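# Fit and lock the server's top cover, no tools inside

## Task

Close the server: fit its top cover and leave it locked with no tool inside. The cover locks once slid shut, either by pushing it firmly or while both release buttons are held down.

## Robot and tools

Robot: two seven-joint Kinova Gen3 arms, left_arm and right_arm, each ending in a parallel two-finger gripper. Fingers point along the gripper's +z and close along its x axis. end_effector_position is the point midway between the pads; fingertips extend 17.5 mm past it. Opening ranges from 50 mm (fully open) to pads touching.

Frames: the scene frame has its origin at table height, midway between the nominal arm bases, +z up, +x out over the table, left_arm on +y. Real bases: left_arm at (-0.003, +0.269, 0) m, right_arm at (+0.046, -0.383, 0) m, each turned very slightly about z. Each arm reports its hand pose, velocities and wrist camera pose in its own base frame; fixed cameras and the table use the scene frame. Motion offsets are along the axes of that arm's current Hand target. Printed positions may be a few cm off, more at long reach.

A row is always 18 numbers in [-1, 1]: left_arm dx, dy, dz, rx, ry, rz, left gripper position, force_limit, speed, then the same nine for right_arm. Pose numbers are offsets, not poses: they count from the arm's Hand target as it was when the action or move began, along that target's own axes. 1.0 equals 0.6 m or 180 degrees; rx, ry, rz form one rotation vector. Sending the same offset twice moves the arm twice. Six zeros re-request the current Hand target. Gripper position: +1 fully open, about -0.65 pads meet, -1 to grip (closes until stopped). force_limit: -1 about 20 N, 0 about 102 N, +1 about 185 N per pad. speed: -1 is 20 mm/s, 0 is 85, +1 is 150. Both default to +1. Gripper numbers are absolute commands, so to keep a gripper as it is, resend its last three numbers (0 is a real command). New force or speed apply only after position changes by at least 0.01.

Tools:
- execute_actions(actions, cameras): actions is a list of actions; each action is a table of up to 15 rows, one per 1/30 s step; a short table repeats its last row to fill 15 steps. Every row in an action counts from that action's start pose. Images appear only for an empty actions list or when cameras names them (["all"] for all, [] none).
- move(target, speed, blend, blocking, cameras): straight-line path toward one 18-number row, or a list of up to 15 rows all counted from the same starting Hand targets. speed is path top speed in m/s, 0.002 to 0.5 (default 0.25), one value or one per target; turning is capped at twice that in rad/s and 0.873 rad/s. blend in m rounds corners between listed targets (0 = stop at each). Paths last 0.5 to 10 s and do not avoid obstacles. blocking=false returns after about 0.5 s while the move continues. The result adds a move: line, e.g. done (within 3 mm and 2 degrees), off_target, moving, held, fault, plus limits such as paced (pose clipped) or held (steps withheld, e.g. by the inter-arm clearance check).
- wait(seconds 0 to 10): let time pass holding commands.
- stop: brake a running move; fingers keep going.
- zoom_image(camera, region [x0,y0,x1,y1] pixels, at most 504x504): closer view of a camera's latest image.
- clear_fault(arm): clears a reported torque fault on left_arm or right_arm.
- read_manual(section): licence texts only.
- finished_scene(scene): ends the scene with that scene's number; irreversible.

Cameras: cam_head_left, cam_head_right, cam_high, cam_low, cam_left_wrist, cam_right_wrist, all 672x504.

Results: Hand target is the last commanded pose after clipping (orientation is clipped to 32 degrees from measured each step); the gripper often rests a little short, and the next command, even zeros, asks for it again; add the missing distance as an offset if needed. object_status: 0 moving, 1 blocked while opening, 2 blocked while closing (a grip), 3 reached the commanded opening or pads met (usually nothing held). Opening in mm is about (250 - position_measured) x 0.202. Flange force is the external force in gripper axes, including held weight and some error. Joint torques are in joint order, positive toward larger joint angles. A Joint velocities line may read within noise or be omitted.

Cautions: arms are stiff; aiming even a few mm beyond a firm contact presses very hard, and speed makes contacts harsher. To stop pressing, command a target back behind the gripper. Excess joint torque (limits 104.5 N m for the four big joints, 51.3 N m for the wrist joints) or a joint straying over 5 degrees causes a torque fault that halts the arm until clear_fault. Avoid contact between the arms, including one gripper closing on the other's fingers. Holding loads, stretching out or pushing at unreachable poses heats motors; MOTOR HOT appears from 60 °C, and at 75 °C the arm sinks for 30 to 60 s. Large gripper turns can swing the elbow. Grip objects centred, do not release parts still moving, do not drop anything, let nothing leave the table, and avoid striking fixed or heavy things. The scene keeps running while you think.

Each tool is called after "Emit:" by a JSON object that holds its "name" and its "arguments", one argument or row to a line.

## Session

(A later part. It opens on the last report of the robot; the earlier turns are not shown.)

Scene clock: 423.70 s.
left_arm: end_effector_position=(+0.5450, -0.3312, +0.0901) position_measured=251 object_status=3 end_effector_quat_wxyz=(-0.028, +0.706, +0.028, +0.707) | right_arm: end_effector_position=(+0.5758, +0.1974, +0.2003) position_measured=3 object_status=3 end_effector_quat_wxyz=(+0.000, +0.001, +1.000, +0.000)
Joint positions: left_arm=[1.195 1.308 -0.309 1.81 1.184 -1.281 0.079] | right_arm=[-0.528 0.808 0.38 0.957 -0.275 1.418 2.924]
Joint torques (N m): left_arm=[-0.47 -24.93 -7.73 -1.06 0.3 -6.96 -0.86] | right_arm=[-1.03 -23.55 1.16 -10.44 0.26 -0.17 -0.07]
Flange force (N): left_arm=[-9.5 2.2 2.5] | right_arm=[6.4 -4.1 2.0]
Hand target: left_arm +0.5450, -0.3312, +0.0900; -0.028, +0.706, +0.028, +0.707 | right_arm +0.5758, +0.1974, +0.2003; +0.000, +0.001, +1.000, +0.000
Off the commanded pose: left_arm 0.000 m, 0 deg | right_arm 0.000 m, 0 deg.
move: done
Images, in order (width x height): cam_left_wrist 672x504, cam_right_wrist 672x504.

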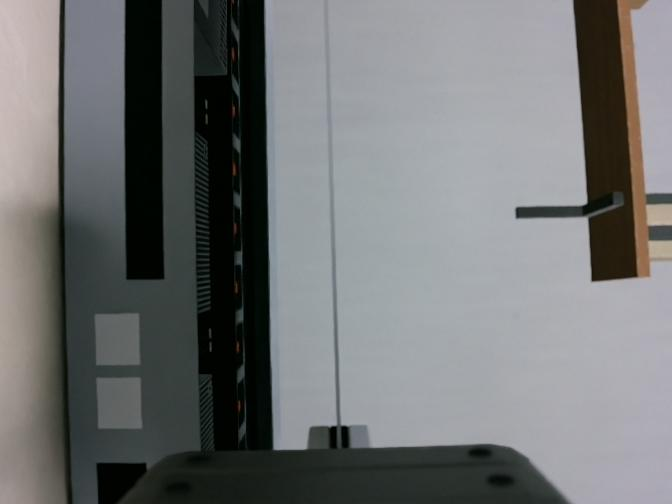

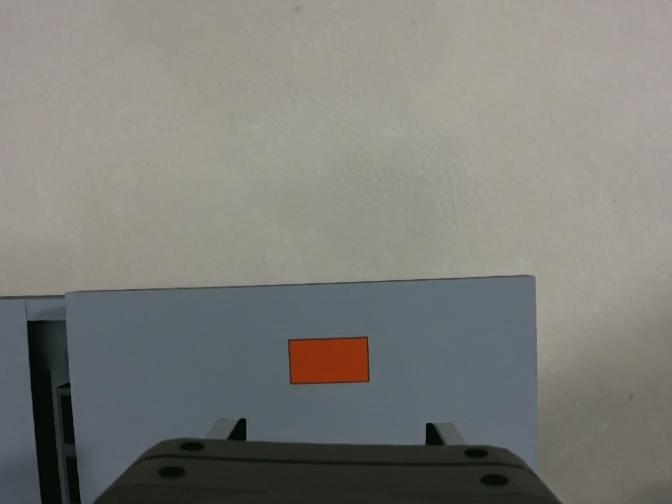

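Emit:
{"name": "move", "arguments": {
  "target": [-0.0267,-0.0025,0,0.0005,-0.0217,0,-1,1,-1,0,0,0,0,0,0,1,1,1],
  "speed": 0.06,
  "cameras": ["cam_left_wrist","cam_right_wrist"]
}}

Emit:
{"name": "zoom_image", "arguments": {
  "camera": "cam_right_wrist",
  "region": [0, 250, 150, 350]
}}

Emit:
{"name": "zoom_image", "arguments": {
  "camera": "cam_right_wrist",
  "region": [400, 230, 550, 330]
}}

Scene clock: 444.00 s.
left_arm: end_effector_position=(+0.5449, -0.3297, +0.0740) position_measured=251 object_status=3 end_effector_quat_wxyz=(-0.027, +0.730, +0.029, +0.682) | right_arm: end_effector_position=(+0.5758, +0.1974, +0.2003) position_measured=3 object_status=3 end_effector_quat_wxyz=(+0.000, +0.001, +1.000, +0.000)
Joint positions: left_arm=[1.178 1.289 -0.29 1.822 1.166 -1.23 0.071] | right_arm=[-0.528 0.808 0.38 0.957 -0.275 1.418 2.924]
Joint torques (N m): left_arm=[1.15 -25.3 -6.1 -2.76 -0.85 -6.47 -0.52] | right_arm=[-1.08 -23.55 1.2 -10.46 0.26 -0.18 -0.15]
Flange force (N): left_arm=[-8.0 -1.1 2.4] | right_arm=[6.5 -4.3 2.1]
Hand target: left_arm +0.5449, -0.3297, +0.0740; -0.027, +0.730, +0.029, +0.682 | right_arm +0.5758, +0.1974, +0.2003; +0.000, +0.001, +1.000, +0.000
Off the commanded pose: left_arm 0.000 m, 0 deg | right_arm 0.000 m, 0 deg.
move: done
Images, in order (width x height): cam_left_wrist 672x504, cam_right_wrist 672x504.

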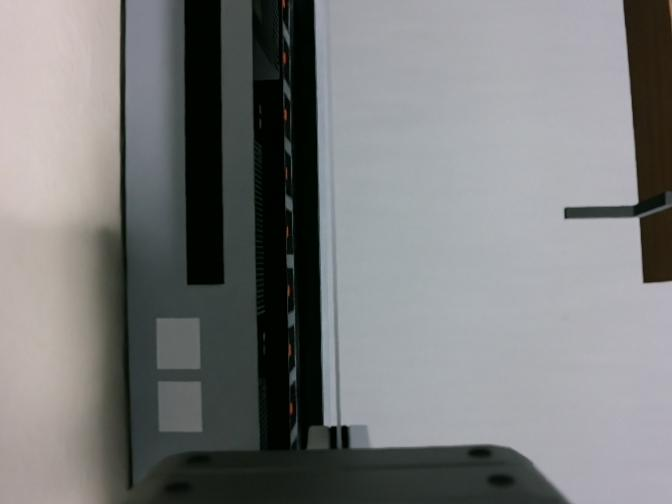

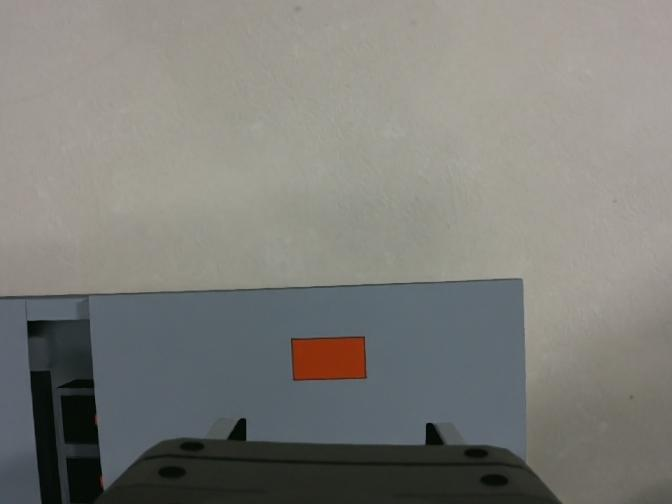

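Scaled by 3.360.

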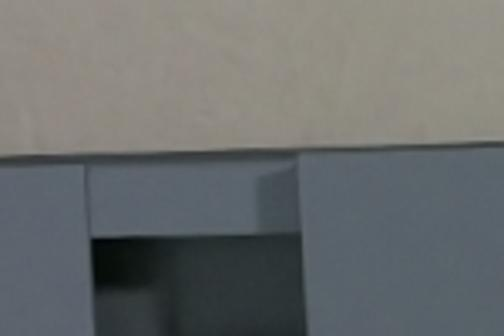

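Scaled by 3.360.

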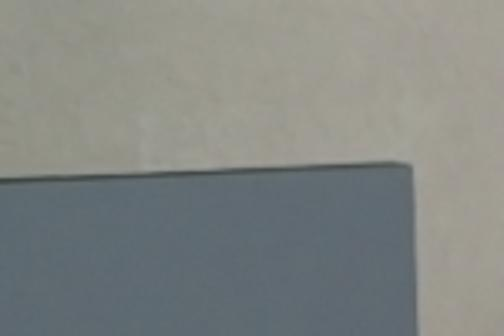

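Emit:
{"name": "move", "arguments": {
  "target": [-0.0133,0,0.0009,0,0,0,-1,1,-1,0,0,0,0,0,0,1,1,1],
  "speed": 0.03
}}

Emit:
{"name": "move", "arguments": {
  "target": [-0.0042,0,0.0003,0,0,0,-1,1,-1,0,0,0,0,0,0,1,1,1],
  "speed": 0.02,
  "cameras": ["cam_left_wrist","cam_right_wrist"]
}}

Scene clock: 469.23 s.
left_arm: end_effector_position=(+0.5449, -0.3297, +0.0661) position_measured=251 object_status=3 end_effector_quat_wxyz=(-0.027, +0.730, +0.029, +0.682) | right_arm: end_effector_position=(+0.5758, +0.1974, +0.2003) position_measured=3 object_status=3 end_effector_quat_wxyz=(+0.000, +0.001, +1.000, +0.000)
Joint positions: left_arm=[1.176 1.308 -0.287 1.81 1.169 -1.234 0.077] | right_arm=[-0.528 0.808 0.38 0.957 -0.275 1.418 2.924]
Joint torques (N m): left_arm=[2.09 -25.55 -5.17 -3.85 -1.31 -6.03 -0.04] | right_arm=[-1.08 -23.6 1.24 -10.36 0.21 -0.19 -0.12]
Flange force (N): left_arm=[-6.5 -3.6 1.9] | right_arm=[5.7 -4.0 1.8]
Hand target: left_arm +0.5449, -0.3297, +0.0660; -0.027, +0.730, +0.029, +0.682 | right_arm +0.5758, +0.1974, +0.2003; +0.000, +0.001, +1.000, +0.000
Off the commanded pose: left_arm 0.000 m, 0 deg | right_arm 0.000 m, 0 deg.
move: done

Scene clock: 469.93 s.
left_arm: end_effector_position=(+0.5449, -0.3297, +0.0635) position_measured=251 object_status=3 end_effector_quat_wxyz=(-0.027, +0.730, +0.029, +0.682) | right_arm: end_effector_position=(+0.5758, +0.1974, +0.2003) position_measured=3 object_status=3 end_effector_quat_wxyz=(+0.000, +0.001, +1.000, +0.000)
Joint positions: left_arm=[1.176 1.314 -0.286 1.807 1.17 -1.235 0.079] | right_arm=[-0.528 0.808 0.38 0.957 -0.275 1.418 2.924]
Joint torques (N m): left_arm=[-1.37 -21.71 -4.12 -5.82 -3.01 -1.79 0.18] | right_arm=[-1.12 -23.6 1.15 -10.46 0.2 -0.13 -0.11]
Flange force (N): left_arm=[3.3 -7.5 -14.6] | right_arm=[6.4 -4.3 2.2]
Hand target: left_arm +0.5449, -0.3297, +0.0635; -0.027, +0.730, +0.029, +0.682 | right_arm +0.5758, +0.1974, +0.2003; +0.000, +0.001, +1.000, +0.000
Off the commanded pose: left_arm 0.000 m, 0 deg | right_arm 0.000 m, 0 deg.
move: done
Images, in order (width x height): cam_left_wrist 672x504, cam_right_wrist 672x504.

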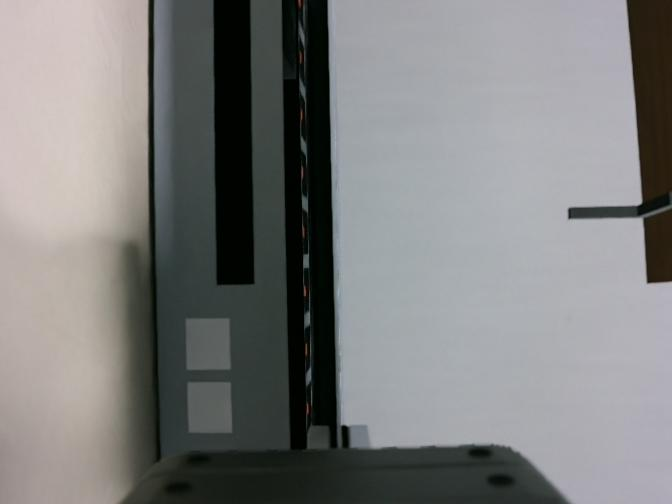

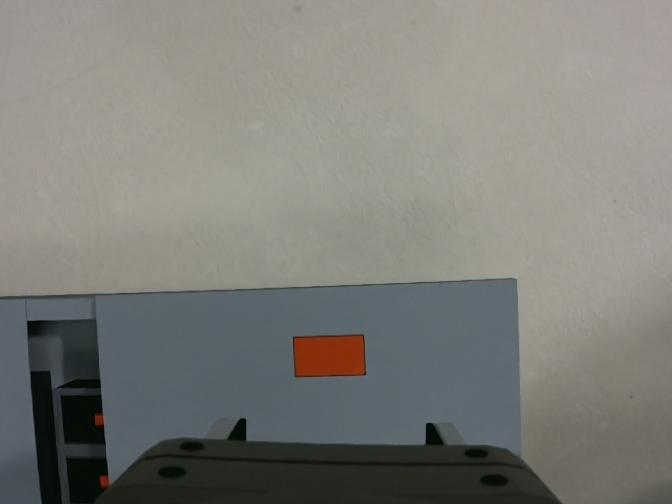

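Emit:
{"name": "move", "arguments": {
  "target": [0.0028,0,0.0166,0,0,0,-1,1,-1,0,0,0,0,0,0,1,1,1],
  "speed": 0.05
}}

Emit:
{"name": "move", "arguments": {
  "target": [0.001,0,0.0133,0,0,0,-1,1,-1,0,0,0,0,0,0,1,1,1],
  "speed": 0.05
}}

Emit:
{"name": "move", "arguments": {
  "target": [0.0006,0,0.0083,0,0,0,-1,1,-1,0,0,0,0,0,0,1,1,1],
  "speed": 0.05,
  "cameras": ["cam_left_wrist","cam_right_wrist"]
}}

Scene clock: 481.03 s.
left_arm: end_effector_position=(+0.5549, -0.3289, +0.0645) position_measured=251 object_status=3 end_effector_quat_wxyz=(-0.027, +0.730, +0.029, +0.682) | right_arm: end_effector_position=(+0.5758, +0.1974, +0.2003) position_measured=3 object_status=3 end_effector_quat_wxyz=(+0.000, +0.001, +1.000, +0.000)
Joint positions: left_arm=[1.16 1.313 -0.295 1.793 1.154 -1.223 0.073] | right_arm=[-0.528 0.808 0.38 0.957 -0.275 1.418 2.924]
Joint torques (N m): left_arm=[-2.16 -24.55 -7.59 -1.1 1.01 -6.19 -0.64] | right_arm=[-1.11 -23.52 1.24 -10.45 0.22 -0.15 -0.16]
Flange force (N): left_arm=[-7.7 2.7 0.8] | right_arm=[6.5 -4.4 2.1]
Hand target: left_arm +0.5549, -0.3289, +0.0645; -0.027, +0.730, +0.029, +0.682 | right_arm +0.5758, +0.1974, +0.2003; +0.000, +0.001, +1.000, +0.000
Off the commanded pose: left_arm 0.000 m, 0 deg | right_arm 0.000 m, 0 deg.
move: done

Scene clock: 481.73 s.
left_arm: end_effector_position=(+0.5628, -0.3283, +0.0645) position_measured=251 object_status=3 end_effector_quat_wxyz=(-0.027, +0.730, +0.029, +0.682) | right_arm: end_effector_position=(+0.5758, +0.1974, +0.2003) position_measured=3 object_status=3 end_effector_quat_wxyz=(+0.000, +0.001, +1.000, +0.000)
Joint positions: left_arm=[1.147 1.315 -0.301 1.78 1.142 -1.214 0.069] | right_arm=[-0.528 0.808 0.38 0.957 -0.275 1.418 2.924]
Joint torques (N m): left_arm=[-1.46 -24.95 -7.41 -1.74 0.8 -6.48 -0.43] | right_arm=[-1.12 -23.58 1.21 -10.4 0.23 -0.16 -0.13]
Flange force (N): left_arm=[-7.2 2.2 1.7] | right_arm=[6.0 -4.2 2.0]
Hand target: left_arm +0.5629, -0.3283, +0.0645; -0.027, +0.730, +0.029, +0.682 | right_arm +0.5758, +0.1974, +0.2003; +0.000, +0.001, +1.000, +0.000
Off the commanded pose: left_arm 0.000 m, 0 deg | right_arm 0.000 m, 0 deg.
move: done

Scene clock: 482.43 s.
left_arm: end_effector_position=(+0.5678, -0.3279, +0.0645) position_measured=251 object_status=3 end_effector_quat_wxyz=(-0.027, +0.730, +0.029, +0.682) | right_arm: end_effector_position=(+0.5758, +0.1974, +0.2003) position_measured=3 object_status=3 end_effector_quat_wxyz=(+0.000, +0.001, +1.000, +0.000)
Joint positions: left_arm=[1.139 1.316 -0.305 1.772 1.135 -1.208 0.066] | right_arm=[-0.528 0.808 0.38 0.957 -0.275 1.418 2.924]
Joint torques (N m): left_arm=[-0.47 -25.45 -7.78 -1.98 0.41 -6.77 -0.72] | right_arm=[-1.12 -23.59 1.21 -10.44 0.23 -0.2 -0.12]
Flange force (N): left_arm=[-8.3 1.5 2.7] | right_arm=[6.1 -4.2 2.0]
Hand target: left_arm +0.5679, -0.3279, +0.0645; -0.027, +0.730, +0.029, +0.682 | right_arm +0.5758, +0.1974, +0.2003; +0.000, +0.001, +1.000, +0.000
Off the commanded pose: left_arm 0.000 m, 0 deg | right_arm 0.000 m, 0 deg.
move: done
Images, in order (width x height): cam_left_wrist 672x504, cam_right_wrist 672x504.

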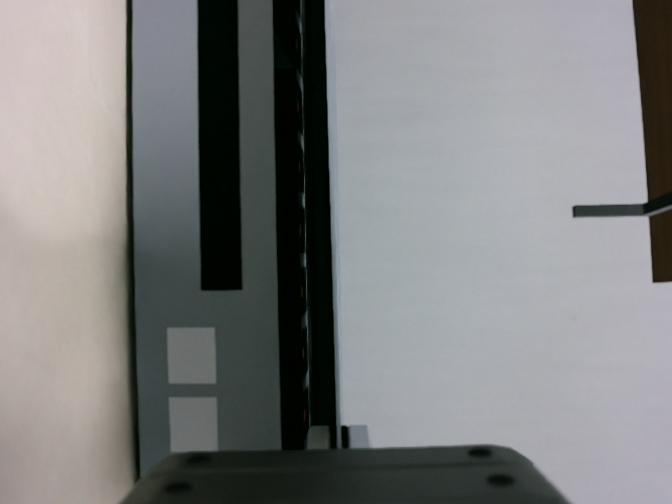

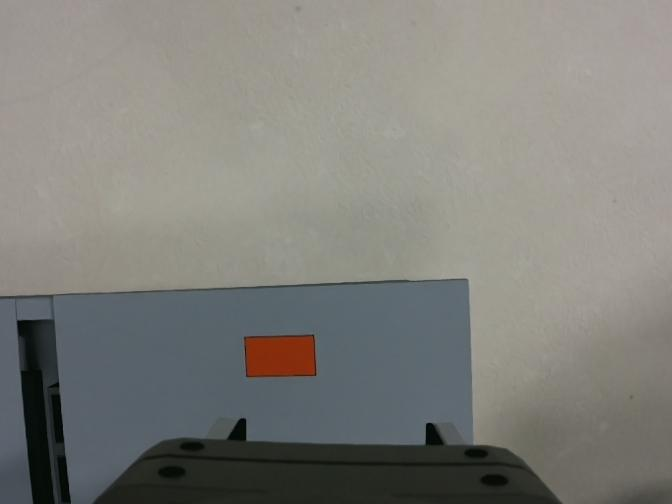

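Emit:
{"name": "zoom_image", "arguments": {
  "camera": "cam_right_wrist",
  "region": [0, 250, 150, 350]
}}

Emit:
{"name": "zoom_image", "arguments": {
  "camera": "cam_right_wrist",
  "region": [350, 230, 500, 330]
}}

Emit:
{"name": "execute_actions", "arguments": {
  "actions": [],
  "cameras": ["cam_high","cam_head_right","cam_low"]
}}

Scaled by 3.360.

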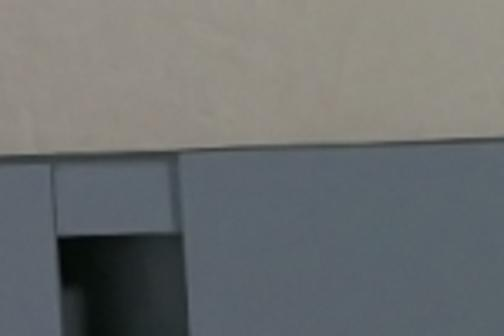

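Scaled by 3.360.

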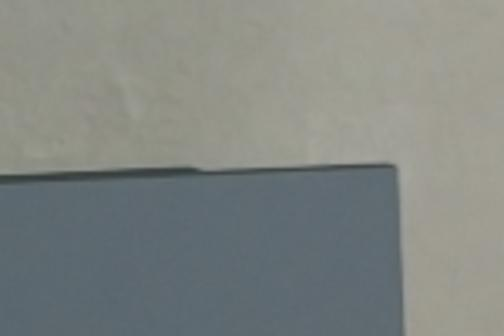

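Scene clock: 506.77 s.
left_arm: end_effector_position=(+0.5678, -0.3279, +0.0645) position_measured=251 object_status=3 end_effector_quat_wxyz=(-0.027, +0.730, +0.029, +0.682) | right_arm: end_effector_position=(+0.5758, +0.1974, +0.2003) position_measured=3 object_status=3 end_effector_quat_wxyz=(+0.000, +0.001, +1.000, +0.000)
Joint positions: left_arm=[1.139 1.316 -0.305 1.772 1.135 -1.208 0.066] | right_arm=[-0.528 0.808 0.38 0.957 -0.275 1.418 2.924]
Joint velocities: within noise
Joint torques (N m): left_arm=[-0.85 -25.52 -7.62 -1.93 0.46 -6.69 -0.73] | right_arm=[-1.12 -23.61 1.24 -10.39 0.23 -0.15 -0.16]
Flange force (N): left_arm=[-8.5 1.5 2.2] | right_arm=[5.9 -4.2 2.0]
Hand target: left_arm +0.5678, -0.3279, +0.0645; -0.027, +0.730, +0.029, +0.682 | right_arm +0.5758, +0.1974, +0.2003; +0.000, +0.001, +1.000, +0.000
Tool commands: left_gripper/position=-1.0 left_gripper/force_limit=+1.0 left_gripper/speed=-1.0 right_gripper/position=+1.0 right_gripper/force_limit=+1.0 right_gripper/speed=+1.0
Off the commanded pose: left_arm 0.000 m, 0 deg | right_arm 0.000 m, 0 deg.
Images, in order (width x height): cam_head_right 672x504, cam_high 672x504, cam_low 672x504.

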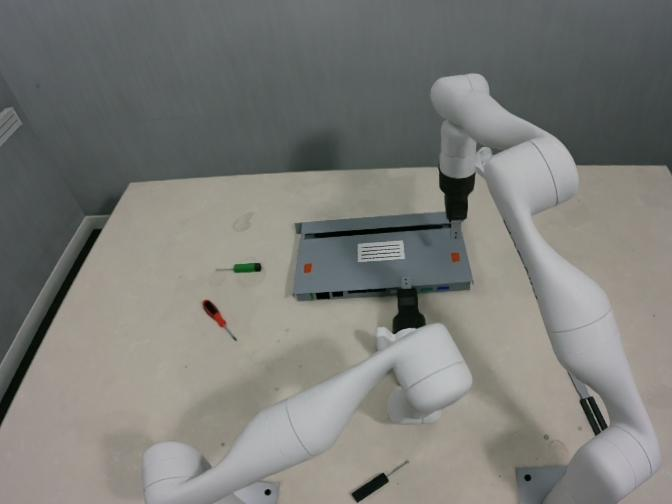

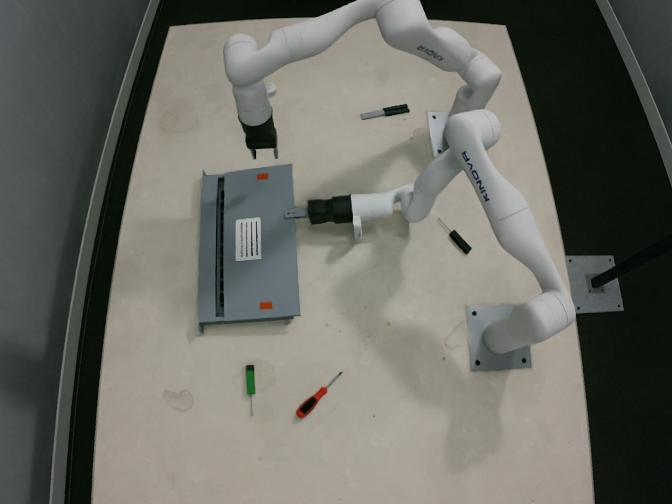

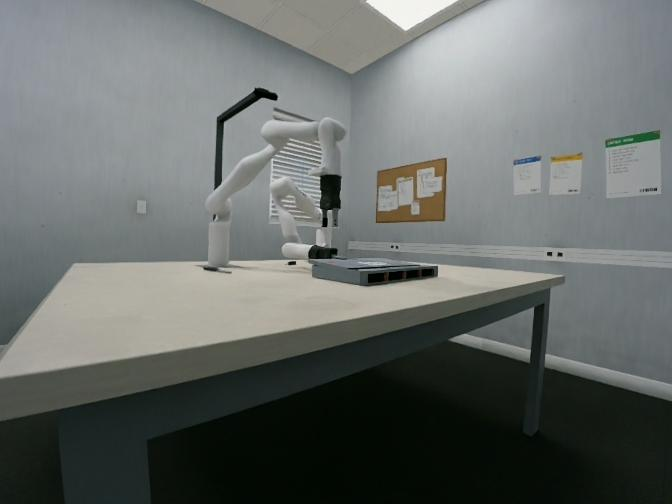

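Emit:
{"name": "move", "arguments": {
  "target": [0.0006,-0.0007,0.0083,0,0,0,-1,1,-1,0,0,0,0,0,0,1,1,1],
  "speed": 0.05
}}

Emit:
{"name": "move", "arguments": {
  "target": [-0.0012,0,0.0067,0,0,0,-1,1,-1,0,0,0,0,0,0,1,1,1],
  "speed": 0.05,
  "cameras": ["cam_right_wrist"]
}}

Scene clock: 531.90 s.
left_arm: end_effector_position=(+0.5727, -0.3271, +0.0646) position_measured=251 object_status=3 end_effector_quat_wxyz=(-0.027, +0.730, +0.029, +0.682) | right_arm: end_effector_position=(+0.5758, +0.1974, +0.2003) position_measured=3 object_status=3 end_effector_quat_wxyz=(+0.000, +0.001, +1.000, +0.000)
Joint positions: left_arm=[1.131 1.317 -0.309 1.765 1.127 -1.202 0.065] | right_arm=[-0.528 0.808 0.38 0.957 -0.275 1.418 2.924]
Joint torques (N m): left_arm=[-1.66 -25.35 -7.98 -1.35 0.96 -6.77 -0.8] | right_arm=[-1.08 -23.61 1.22 -10.39 0.24 -0.16 -0.11]
Flange force (N): left_arm=[-8.6 3.1 2.6] | right_arm=[6.0 -4.1 2.0]
Hand target: left_arm +0.5728, -0.3271, +0.0646; -0.027, +0.730, +0.029, +0.682 | right_arm +0.5758, +0.1974, +0.2003; +0.000, +0.001, +1.000, +0.000
Off the commanded pose: left_arm 0.000 m, 0 deg | right_arm 0.000 m, 0 deg.
move: done

Scene clock: 532.60 s.
left_arm: end_effector_position=(+0.5767, -0.3268, +0.0636) position_measured=251 object_status=3 end_effector_quat_wxyz=(-0.027, +0.730, +0.029, +0.682) | right_arm: end_effector_position=(+0.5758, +0.1974, +0.2003) position_measured=3 object_status=3 end_effector_quat_wxyz=(+0.000, +0.001, +1.000, +0.000)
Joint positions: left_arm=[1.124 1.32 -0.312 1.757 1.122 -1.198 0.063] | right_arm=[-0.528 0.808 0.38 0.957 -0.275 1.418 2.924]
Joint torques (N m): left_arm=[-2.73 -24.34 -7.28 -1.28 1.17 -5.64 -0.34] | right_arm=[-1.11 -23.66 1.22 -10.46 0.25 -0.16 -0.11]
Flange force (N): left_arm=[-6.1 3.8 0.5] | right_arm=[6.2 -4.2 2.2]
Hand target: left_arm +0.5767, -0.3268, +0.0636; -0.027, +0.730, +0.029, +0.682 | right_arm +0.5758, +0.1974, +0.2003; +0.000, +0.001, +1.000, +0.000
Off the commanded pose: left_arm 0.000 m, 0 deg | right_arm 0.000 m, 0 deg.
move: done
Images, in order (width x height): cam_right_wrist 672x504.

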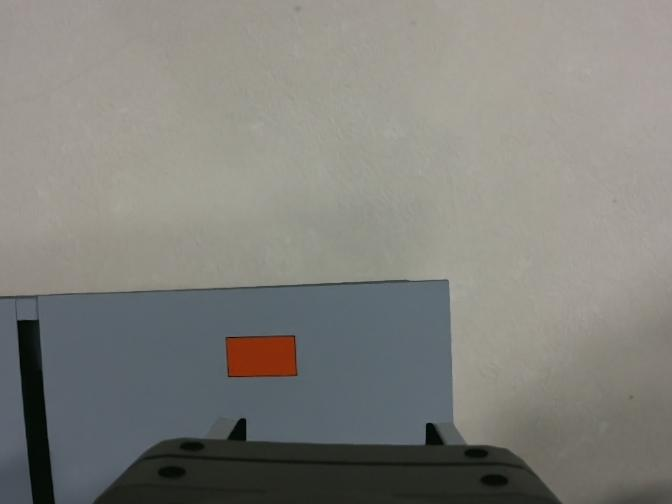

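Emit:
{"name": "move", "arguments": {
  "target": [0.0006,0,0.0083,0,0,0,-1,1,-1,0,0,0,0,0,0,1,1,1],
  "speed": 0.05
}}

Emit:
{"name": "move", "arguments": {
  "target": [-0.0007,0,0.005,0,0,0,-1,1,-1,0,0,0,0,0,0,1,1,1],
  "speed": 0.05,
  "cameras": ["cam_right_wrist"]
}}

Scene clock: 544.50 s.
left_arm: end_effector_position=(+0.5814, -0.3265, +0.0635) position_measured=251 object_status=3 end_effector_quat_wxyz=(-0.027, +0.730, +0.029, +0.682) | right_arm: end_effector_position=(+0.5758, +0.1974, +0.2003) position_measured=3 object_status=3 end_effector_quat_wxyz=(+0.000, +0.001, +1.000, +0.000)
Joint positions: left_arm=[1.116 1.321 -0.315 1.749 1.115 -1.192 0.06] | right_arm=[-0.528 0.808 0.38 0.957 -0.275 1.418 2.924]
Joint velocities: left_arm=[-0.005 0.003 -0.004 -0.005 -0.005 0.003 -0.003] | right_arm=[within noise]
Joint torques (N m): left_arm=[-25.38 -21.99 -20.22 -16.62 -5.19 -0.18 -0.61] | right_arm=[-1.11 -23.6 1.17 -10.4 0.25 -0.19 -0.15]
Flange force (N): left_arm=[11.1 -12.7 -89.0] | right_arm=[5.9 -4.2 1.9]
Hand target: left_arm +0.5817, -0.3263, +0.0636; -0.027, +0.730, +0.029, +0.682 | right_arm +0.5758, +0.1974, +0.2003; +0.000, +0.001, +1.000, +0.000
Off the commanded pose: left_arm 0.000 m, 0 deg | right_arm 0.000 m, 0 deg.
move: done

Scene clock: 545.20 s.
left_arm: end_effector_position=(+0.5846, -0.3262, +0.0630) position_measured=251 object_status=3 end_effector_quat_wxyz=(-0.027, +0.730, +0.029, +0.682) | right_arm: end_effector_position=(+0.5758, +0.1974, +0.2003) position_measured=3 object_status=3 end_effector_quat_wxyz=(+0.000, +0.001, +1.000, +0.000)
Joint positions: left_arm=[1.111 1.323 -0.317 1.742 1.111 -1.189 0.059] | right_arm=[-0.528 0.808 0.38 0.957 -0.275 1.418 2.924]
Joint torques (N m): left_arm=[-25.04 -20.54 -18.93 -10.43 -1.88 -0.62 -0.2] | right_arm=[-1.04 -23.57 1.19 -10.45 0.19 -0.17 -0.15]
Flange force (N): left_arm=[8.6 -0.2 -71.5] | right_arm=[6.5 -4.2 2.1]
Hand target: left_arm +0.5847, -0.3261, +0.0630; -0.027, +0.730, +0.029, +0.682 | right_arm +0.5758, +0.1974, +0.2003; +0.000, +0.001, +1.000, +0.000
Off the commanded pose: left_arm 0.000 m, 0 deg | right_arm 0.000 m, 0 deg.
move: done
Images, in order (width x height): cam_right_wrist 672x504.

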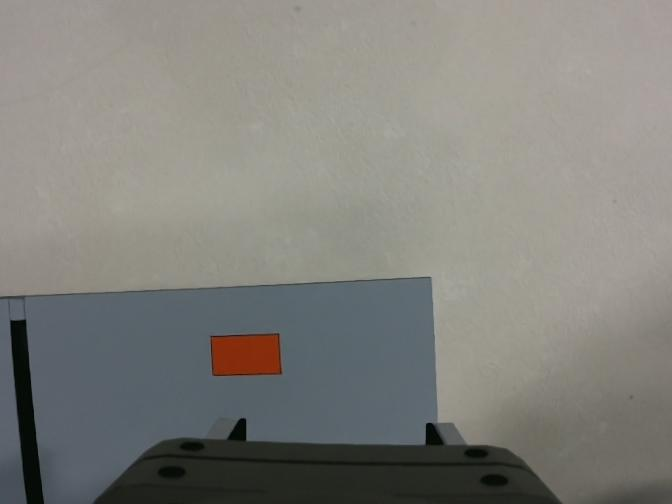

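Emit:
{"name": "move", "arguments": {
  "target": [0.0022,0,-0.0052,0,0,0,-1,1,-1,0,0,0,0,0,0,1,1,1],
  "speed": 0.05,
  "cameras": ["cam_right_wrist","cam_low","cam_head_right","cam_left_wrist","cam_high"]
}}

Emit:
{"name": "zoom_image", "arguments": {
  "camera": "cam_low",
  "region": [270, 220, 450, 310]
}}

Emit:
{"name": "zoom_image", "arguments": {
  "camera": "cam_head_right",
  "region": [280, 200, 490, 310]
}}

Emit:
{"name": "zoom_image", "arguments": {
  "camera": "cam_high",
  "region": [180, 150, 330, 340]
}}

Scene clock: 570.00 s.
left_arm: end_effector_position=(+0.5817, -0.3263, +0.0645) position_measured=251 object_status=3 end_effector_quat_wxyz=(-0.027, +0.730, +0.029, +0.682) | right_arm: end_effector_position=(+0.5758, +0.1974, +0.2003) position_measured=3 object_status=3 end_effector_quat_wxyz=(+0.000, +0.001, +1.000, +0.000)
Joint positions: left_arm=[1.116 1.319 -0.316 1.75 1.115 -1.191 0.06] | right_arm=[-0.528 0.808 0.38 0.957 -0.275 1.418 2.924]
Joint torques (N m): left_arm=[-4.81 -24.32 -9.38 2.93 4.24 -7.47 -0.67] | right_arm=[-1.08 -23.57 1.16 -10.41 0.23 -0.14 -0.11]
Flange force (N): left_arm=[-10.2 13.2 9.8] | right_arm=[6.3 -4.2 2.1]
Hand target: left_arm +0.5817, -0.3263, +0.0645; -0.027, +0.730, +0.029, +0.682 | right_arm +0.5758, +0.1974, +0.2003; +0.000, +0.001, +1.000, +0.000
Off the commanded pose: left_arm 0.000 m, 0 deg | right_arm 0.000 m, 0 deg.
move: done
Images, in order (width x height): cam_head_right 672x504, cam_high 672x504, cam_low 672x504, cam_left_wrist 672x504, cam_right_wrist 672x504.

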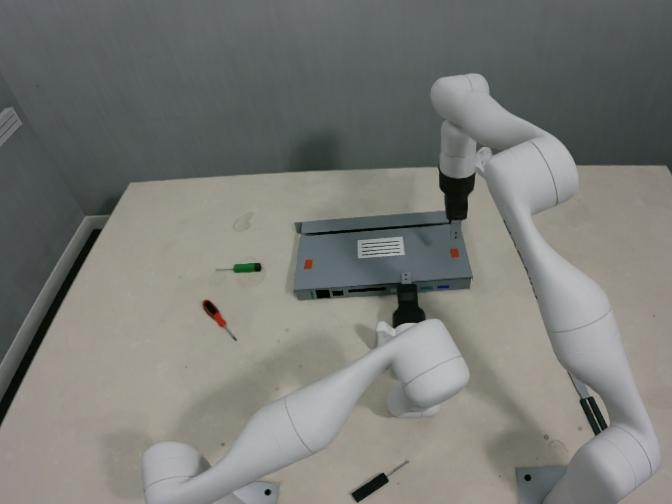

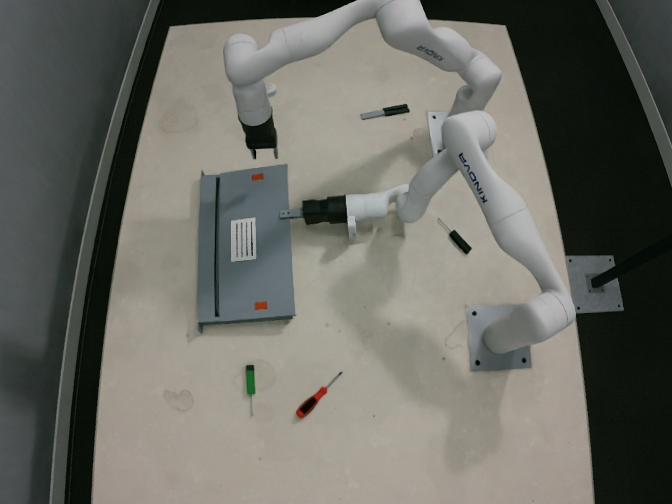

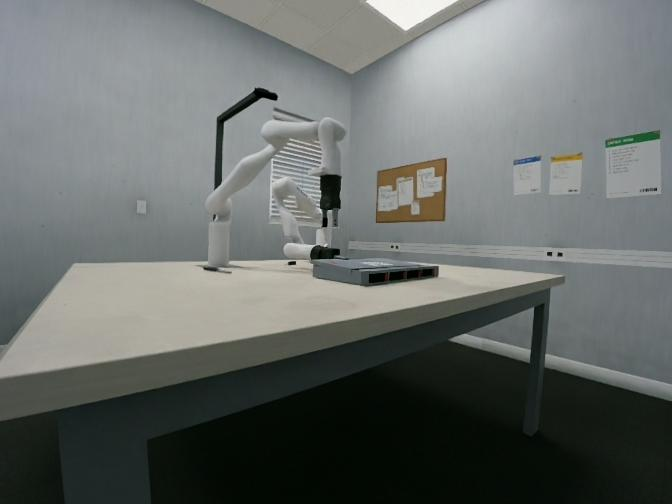

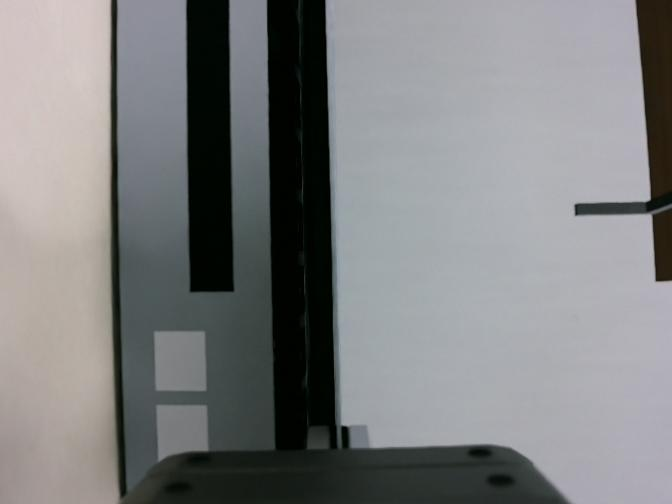

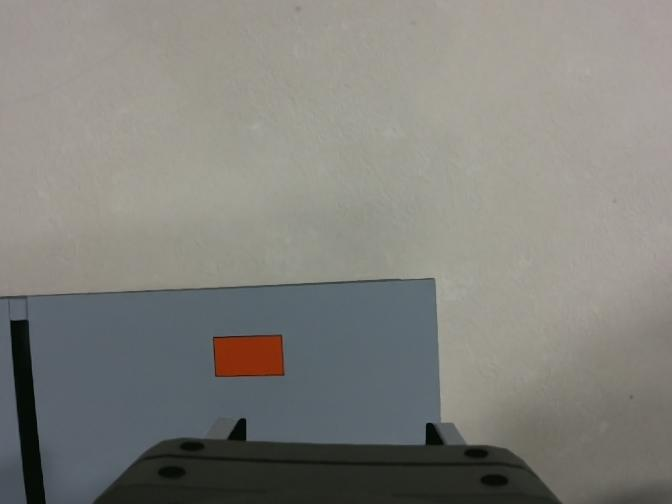

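Scaled by 2.800.

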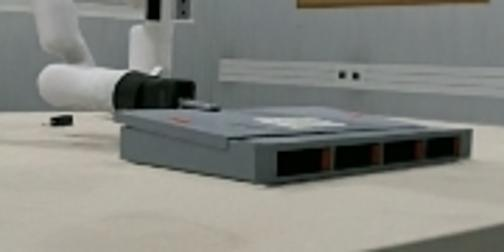

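Scaled by 2.400.

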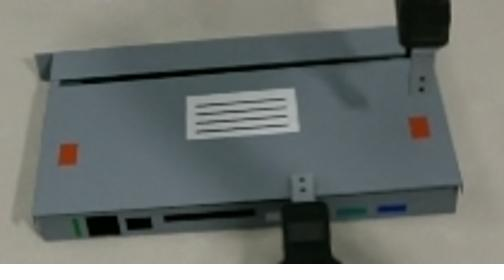

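Scaled by 2.653.

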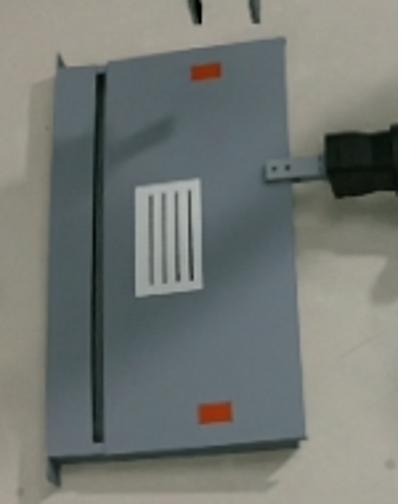

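Emit:
{"name": "zoom_image", "arguments": {
  "camera": "cam_right_wrist",
  "region": [0, 270, 120, 350]
}}

Emit:
{"name": "zoom_image", "arguments": {
  "camera": "cam_right_wrist",
  "region": [330, 240, 450, 320]
}}

Emit:
{"name": "zoom_image", "arguments": {
  "camera": "cam_high",
  "region": [190, 160, 250, 250]
}}

Emit:
{"name": "zoom_image", "arguments": {
  "camera": "cam_high",
  "region": [190, 245, 250, 335]
}}

Scaled by 4.200.

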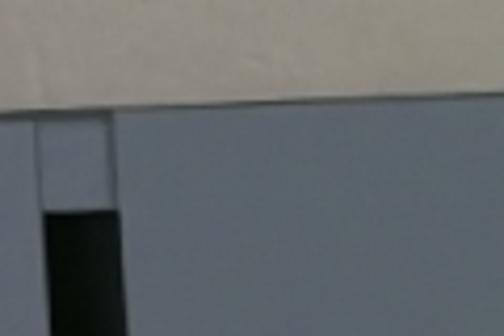

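Scaled by 4.200.

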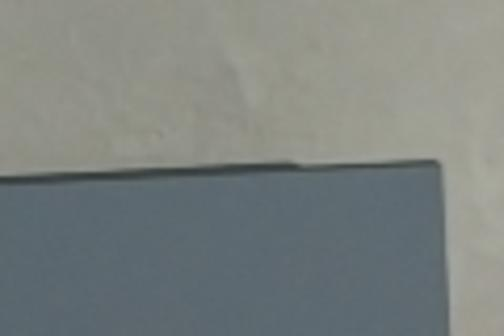

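Scaled by 5.600.

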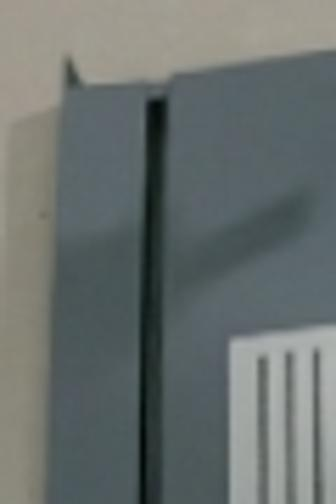

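Scaled by 5.600.

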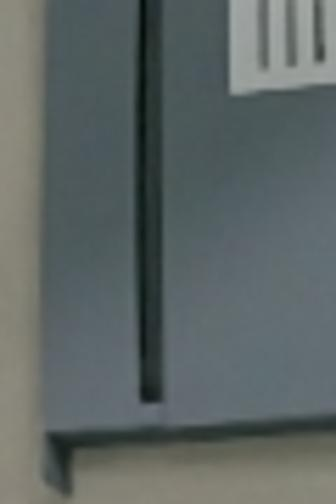

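Emit:
{"name": "execute_actions", "arguments": {
  "actions": [
    [[0,0,0,-0.0012,0,0,-1,1,-1,0,0,0,0,0,0,1,1,1]],
    [[0,0,0,0,0,0,-0.485,1,-1,0,0,0,0,0,0,1,1,1]]
  ]
}}

Emit:
{"name": "move", "arguments": {
  "target": [-0.0019,0,-0.0283,0,0,0,-0.485,1,-1,0,0,0,0,0,0,1,1,1],
  "speed": 0.06
}}

Emit:
{"name": "move", "arguments": {
  "target": [-0.01,0,0.0007,0,0,0,-0.485,1,-1,0,0,0,0,0,0,1,1,1],
  "speed": 0.03
}}

Emit:
{"name": "move", "arguments": {
  "target": [-0.0085,0,0.0006,0,0,0,-0.485,1,-1,0,0,0,0,0,0,1,1,1],
  "speed": 0.03,
  "cameras": ["cam_right_wrist","cam_low","cam_left_wrist","cam_high"]
}}

Emit:
{"name": "zoom_image", "arguments": {
  "camera": "cam_low",
  "region": [270, 220, 450, 310]
}}

Scene clock: 615.47 s.
left_arm: end_effector_position=(+0.5817, -0.3263, +0.0645) position_measured=225 object_status=3 end_effector_quat_wxyz=(-0.026, +0.730, +0.028, +0.682) | right_arm: end_effector_position=(+0.5758, +0.1974, +0.2003) position_measured=3 object_status=3 end_effector_quat_wxyz=(+0.000, +0.001, +1.000, +0.000)
Joint positions: left_arm=[1.116 1.319 -0.317 1.753 1.109 -1.192 0.065] | right_arm=[-0.528 0.808 0.38 0.957 -0.275 1.418 2.924]
Joint torques (N m): left_arm=[0.71 -24.63 -5.13 -2.35 -0.07 -5.11 -0.27] | right_arm=[-1.06 -23.59 1.17 -10.44 0.25 -0.17 -0.15]
Hand target: left_arm +0.5817, -0.3263, +0.0645; -0.026, +0.730, +0.028, +0.682 | right_arm +0.5758, +0.1974, +0.2003; +0.000, +0.001, +1.000, +0.000
Off the commanded pose: left_arm 0.000 m, 0 deg | right_arm 0.000 m, 0 deg.

Scene clock: 616.23 s.
left_arm: end_effector_position=(+0.5648, -0.3276, +0.0645) position_measured=225 object_status=3 end_effector_quat_wxyz=(-0.026, +0.730, +0.028, +0.682) | right_arm: end_effector_position=(+0.5758, +0.1974, +0.2003) position_measured=3 object_status=3 end_effector_quat_wxyz=(+0.000, +0.001, +1.000, +0.000)
Joint positions: left_arm=[1.143 1.315 -0.304 1.782 1.133 -1.213 0.075] | right_arm=[-0.528 0.808 0.38 0.957 -0.275 1.418 2.924]
Joint torques (N m): left_arm=[-0.03 -23 -4.63 -0.88 0.23 -4.44 -0.31] | right_arm=[-1.07 -23.59 1.27 -10.38 0.26 -0.15 -0.13]
Flange force (N): left_arm=[-4.1 2.2 3.8] | right_arm=[6.0 -4.1 2.0]
Hand target: left_arm +0.5647, -0.3276, +0.0645; -0.026, +0.730, +0.028, +0.682 | right_arm +0.5758, +0.1974, +0.2003; +0.000, +0.001, +1.000, +0.000
Off the commanded pose: left_arm 0.000 m, 0 deg | right_arm 0.000 m, 0 deg.
move: done

Scene clock: 616.97 s.
left_arm: end_effector_position=(+0.5647, -0.3276, +0.0585) position_measured=225 object_status=3 end_effector_quat_wxyz=(-0.026, +0.730, +0.028, +0.682) | right_arm: end_effector_position=(+0.5758, +0.1974, +0.2003) position_measured=3 object_status=3 end_effector_quat_wxyz=(+0.000, +0.001, +1.000, +0.000)
Joint positions: left_arm=[1.142 1.33 -0.302 1.773 1.135 -1.216 0.079] | right_arm=[-0.528 0.808 0.38 0.957 -0.275 1.418 2.924]
Joint torques (N m): left_arm=[-1.42 -23.71 -6.05 -1.76 0.51 -4.94 -0.34] | right_arm=[-1.08 -23.52 1.17 -10.49 0.25 -0.15 -0.09]
Flange force (N): left_arm=[-4.5 0.8 0.0] | right_arm=[6.8 -4.3 2.2]
Hand target: left_arm +0.5647, -0.3276, +0.0585; -0.026, +0.730, +0.028, +0.682 | right_arm +0.5758, +0.1974, +0.2003; +0.000, +0.001, +1.000, +0.000
Off the commanded pose: left_arm 0.000 m, 0 deg | right_arm 0.000 m, 0 deg.
move: done

Scene clock: 617.70 s.
left_arm: end_effector_position=(+0.5647, -0.3277, +0.0534) position_measured=225 object_status=3 end_effector_quat_wxyz=(-0.026, +0.730, +0.028, +0.682) | right_arm: end_effector_position=(+0.5758, +0.1974, +0.2003) position_measured=3 object_status=3 end_effector_quat_wxyz=(+0.000, +0.001, +1.000, +0.000)
Joint positions: left_arm=[1.142 1.342 -0.301 1.765 1.137 -1.218 0.082] | right_arm=[-0.528 0.808 0.38 0.957 -0.275 1.418 2.924]
Joint torques (N m): left_arm=[-1.37 -23.94 -6.06 -1.42 0.59 -4.93 -0.3] | right_arm=[-1.1 -23.56 1.19 -10.47 0.21 -0.16 -0.08]
Flange force (N): left_arm=[-5.3 1.6 0.7] | right_arm=[6.5 -4.2 2.2]
Hand target: left_arm +0.5647, -0.3277, +0.0534; -0.026, +0.730, +0.028, +0.682 | right_arm +0.5758, +0.1974, +0.2003; +0.000, +0.001, +1.000, +0.000
Off the commanded pose: left_arm 0.000 m, 0 deg | right_arm 0.000 m, 0 deg.
move: done
Images, in order (width x height): cam_high 672x504, cam_low 672x504, cam_left_wrist 672x504, cam_right_wrist 672x504.

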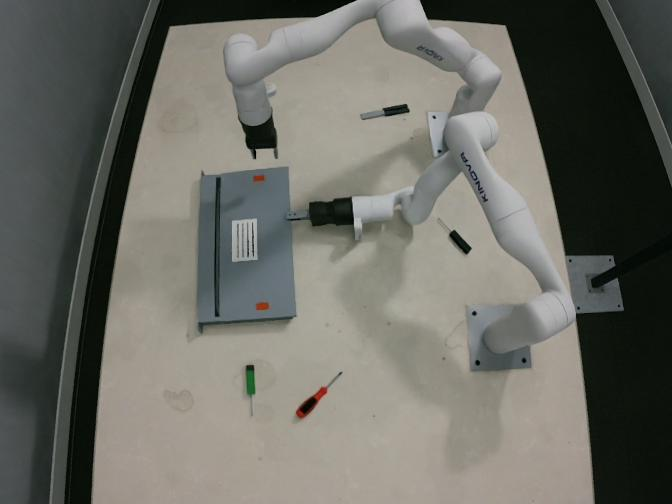

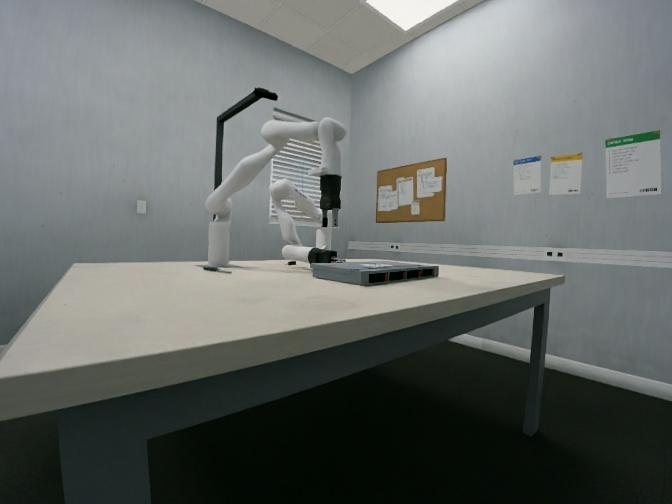

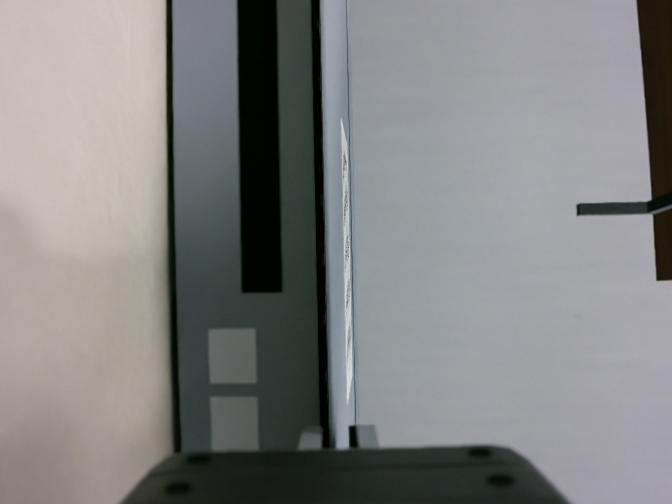

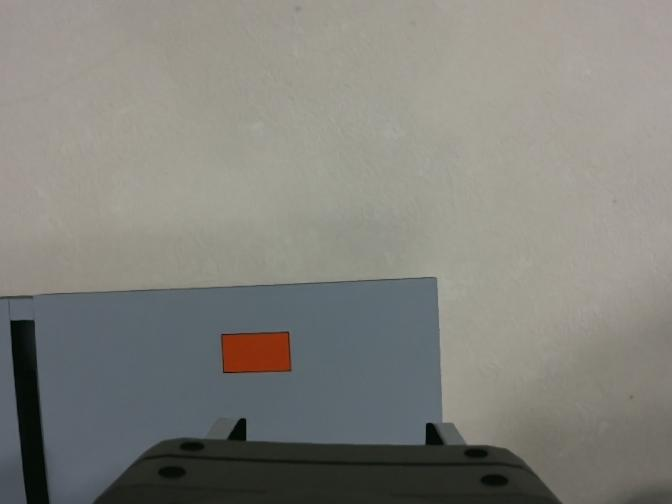

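Scaled by 2.800.

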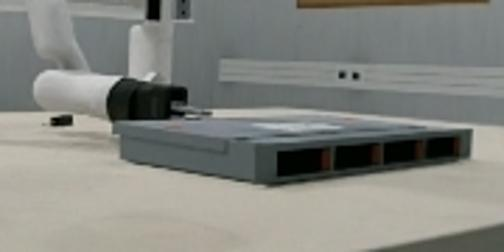

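Emit:
{"name": "move", "arguments": {
  "target": [-0.0034,0,-0.05,0,0,0,-0.485,1,-1,0,0,0,0,0,0,1,1,1],
  "speed": 0.08,
  "cameras": ["cam_right_wrist","cam_low","cam_left_wrist","cam_head_right"]
}}

Emit:
{"name": "zoom_image", "arguments": {
  "camera": "cam_low",
  "region": [300, 240, 450, 300]
}}

Emit:
{"name": "zoom_image", "arguments": {
  "camera": "cam_right_wrist",
  "region": [380, 250, 460, 310]
}}

Emit:
{"name": "zoom_image", "arguments": {
  "camera": "cam_head_right",
  "region": [280, 200, 490, 310]
}}

Scene clock: 633.57 s.
left_arm: end_effector_position=(+0.5348, -0.3299, +0.0534) position_measured=225 object_status=3 end_effector_quat_wxyz=(-0.026, +0.730, +0.028, +0.682) | right_arm: end_effector_position=(+0.5758, +0.1974, +0.2003) position_measured=3 object_status=3 end_effector_quat_wxyz=(+0.000, +0.001, +1.000, +0.000)
Joint positions: left_arm=[1.19 1.337 -0.275 1.81 1.183 -1.253 0.098] | right_arm=[-0.528 0.808 0.38 0.957 -0.275 1.418 2.924]
Joint torques (N m): left_arm=[-0.36 -21.14 -3.93 -0.29 0.42 -3.59 -0.38] | right_arm=[-1.02 -23.65 1.17 -10.41 0.24 -0.19 -0.15]
Flange force (N): left_arm=[-1.2 0.9 2.1] | right_arm=[6.0 -4.0 2.0]
Hand target: left_arm +0.5347, -0.3299, +0.0534; -0.026, +0.730, +0.028, +0.682 | right_arm +0.5758, +0.1974, +0.2003; +0.000, +0.001, +1.000, +0.000
Off the commanded pose: left_arm 0.000 m, 0 deg | right_arm 0.000 m, 0 deg.
move: done
Images, in order (width x height): cam_head_right 672x504, cam_low 672x504, cam_left_wrist 672x504, cam_right_wrist 672x504.

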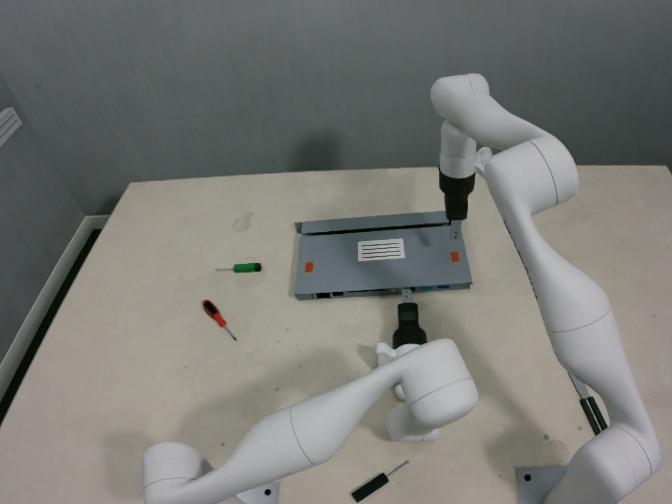

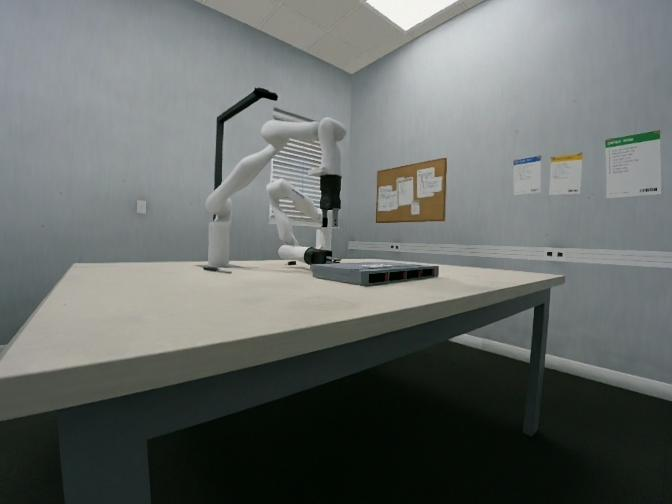

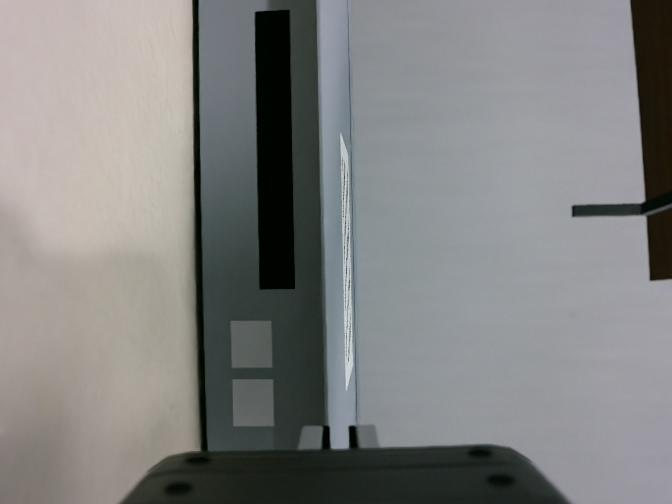

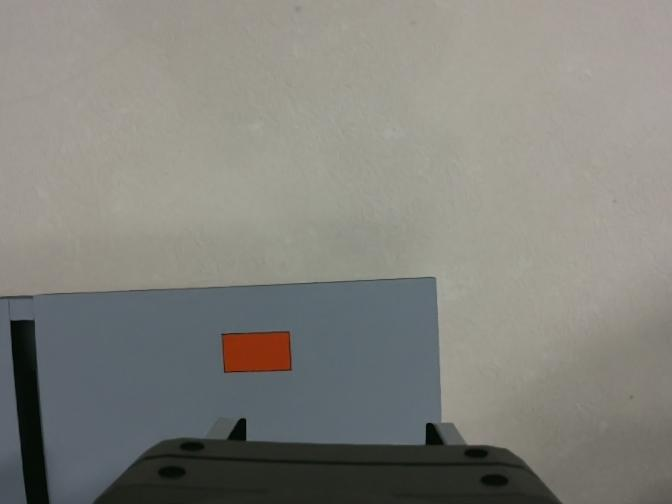

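Scaled by 3.360.

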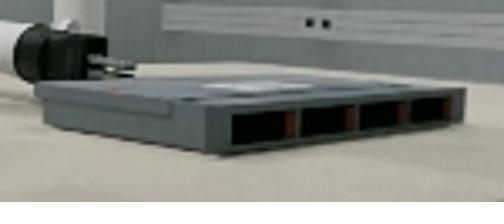

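Scaled by 6.300.

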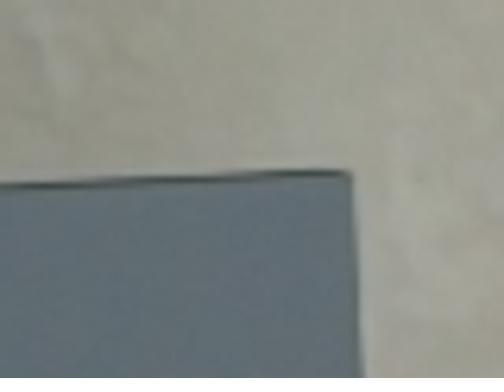

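Scaled by 2.400.

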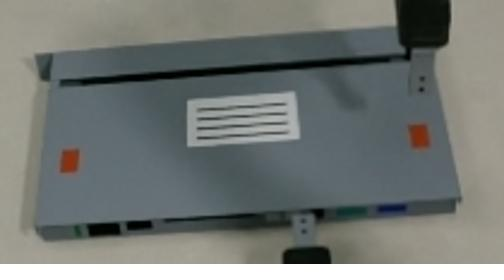

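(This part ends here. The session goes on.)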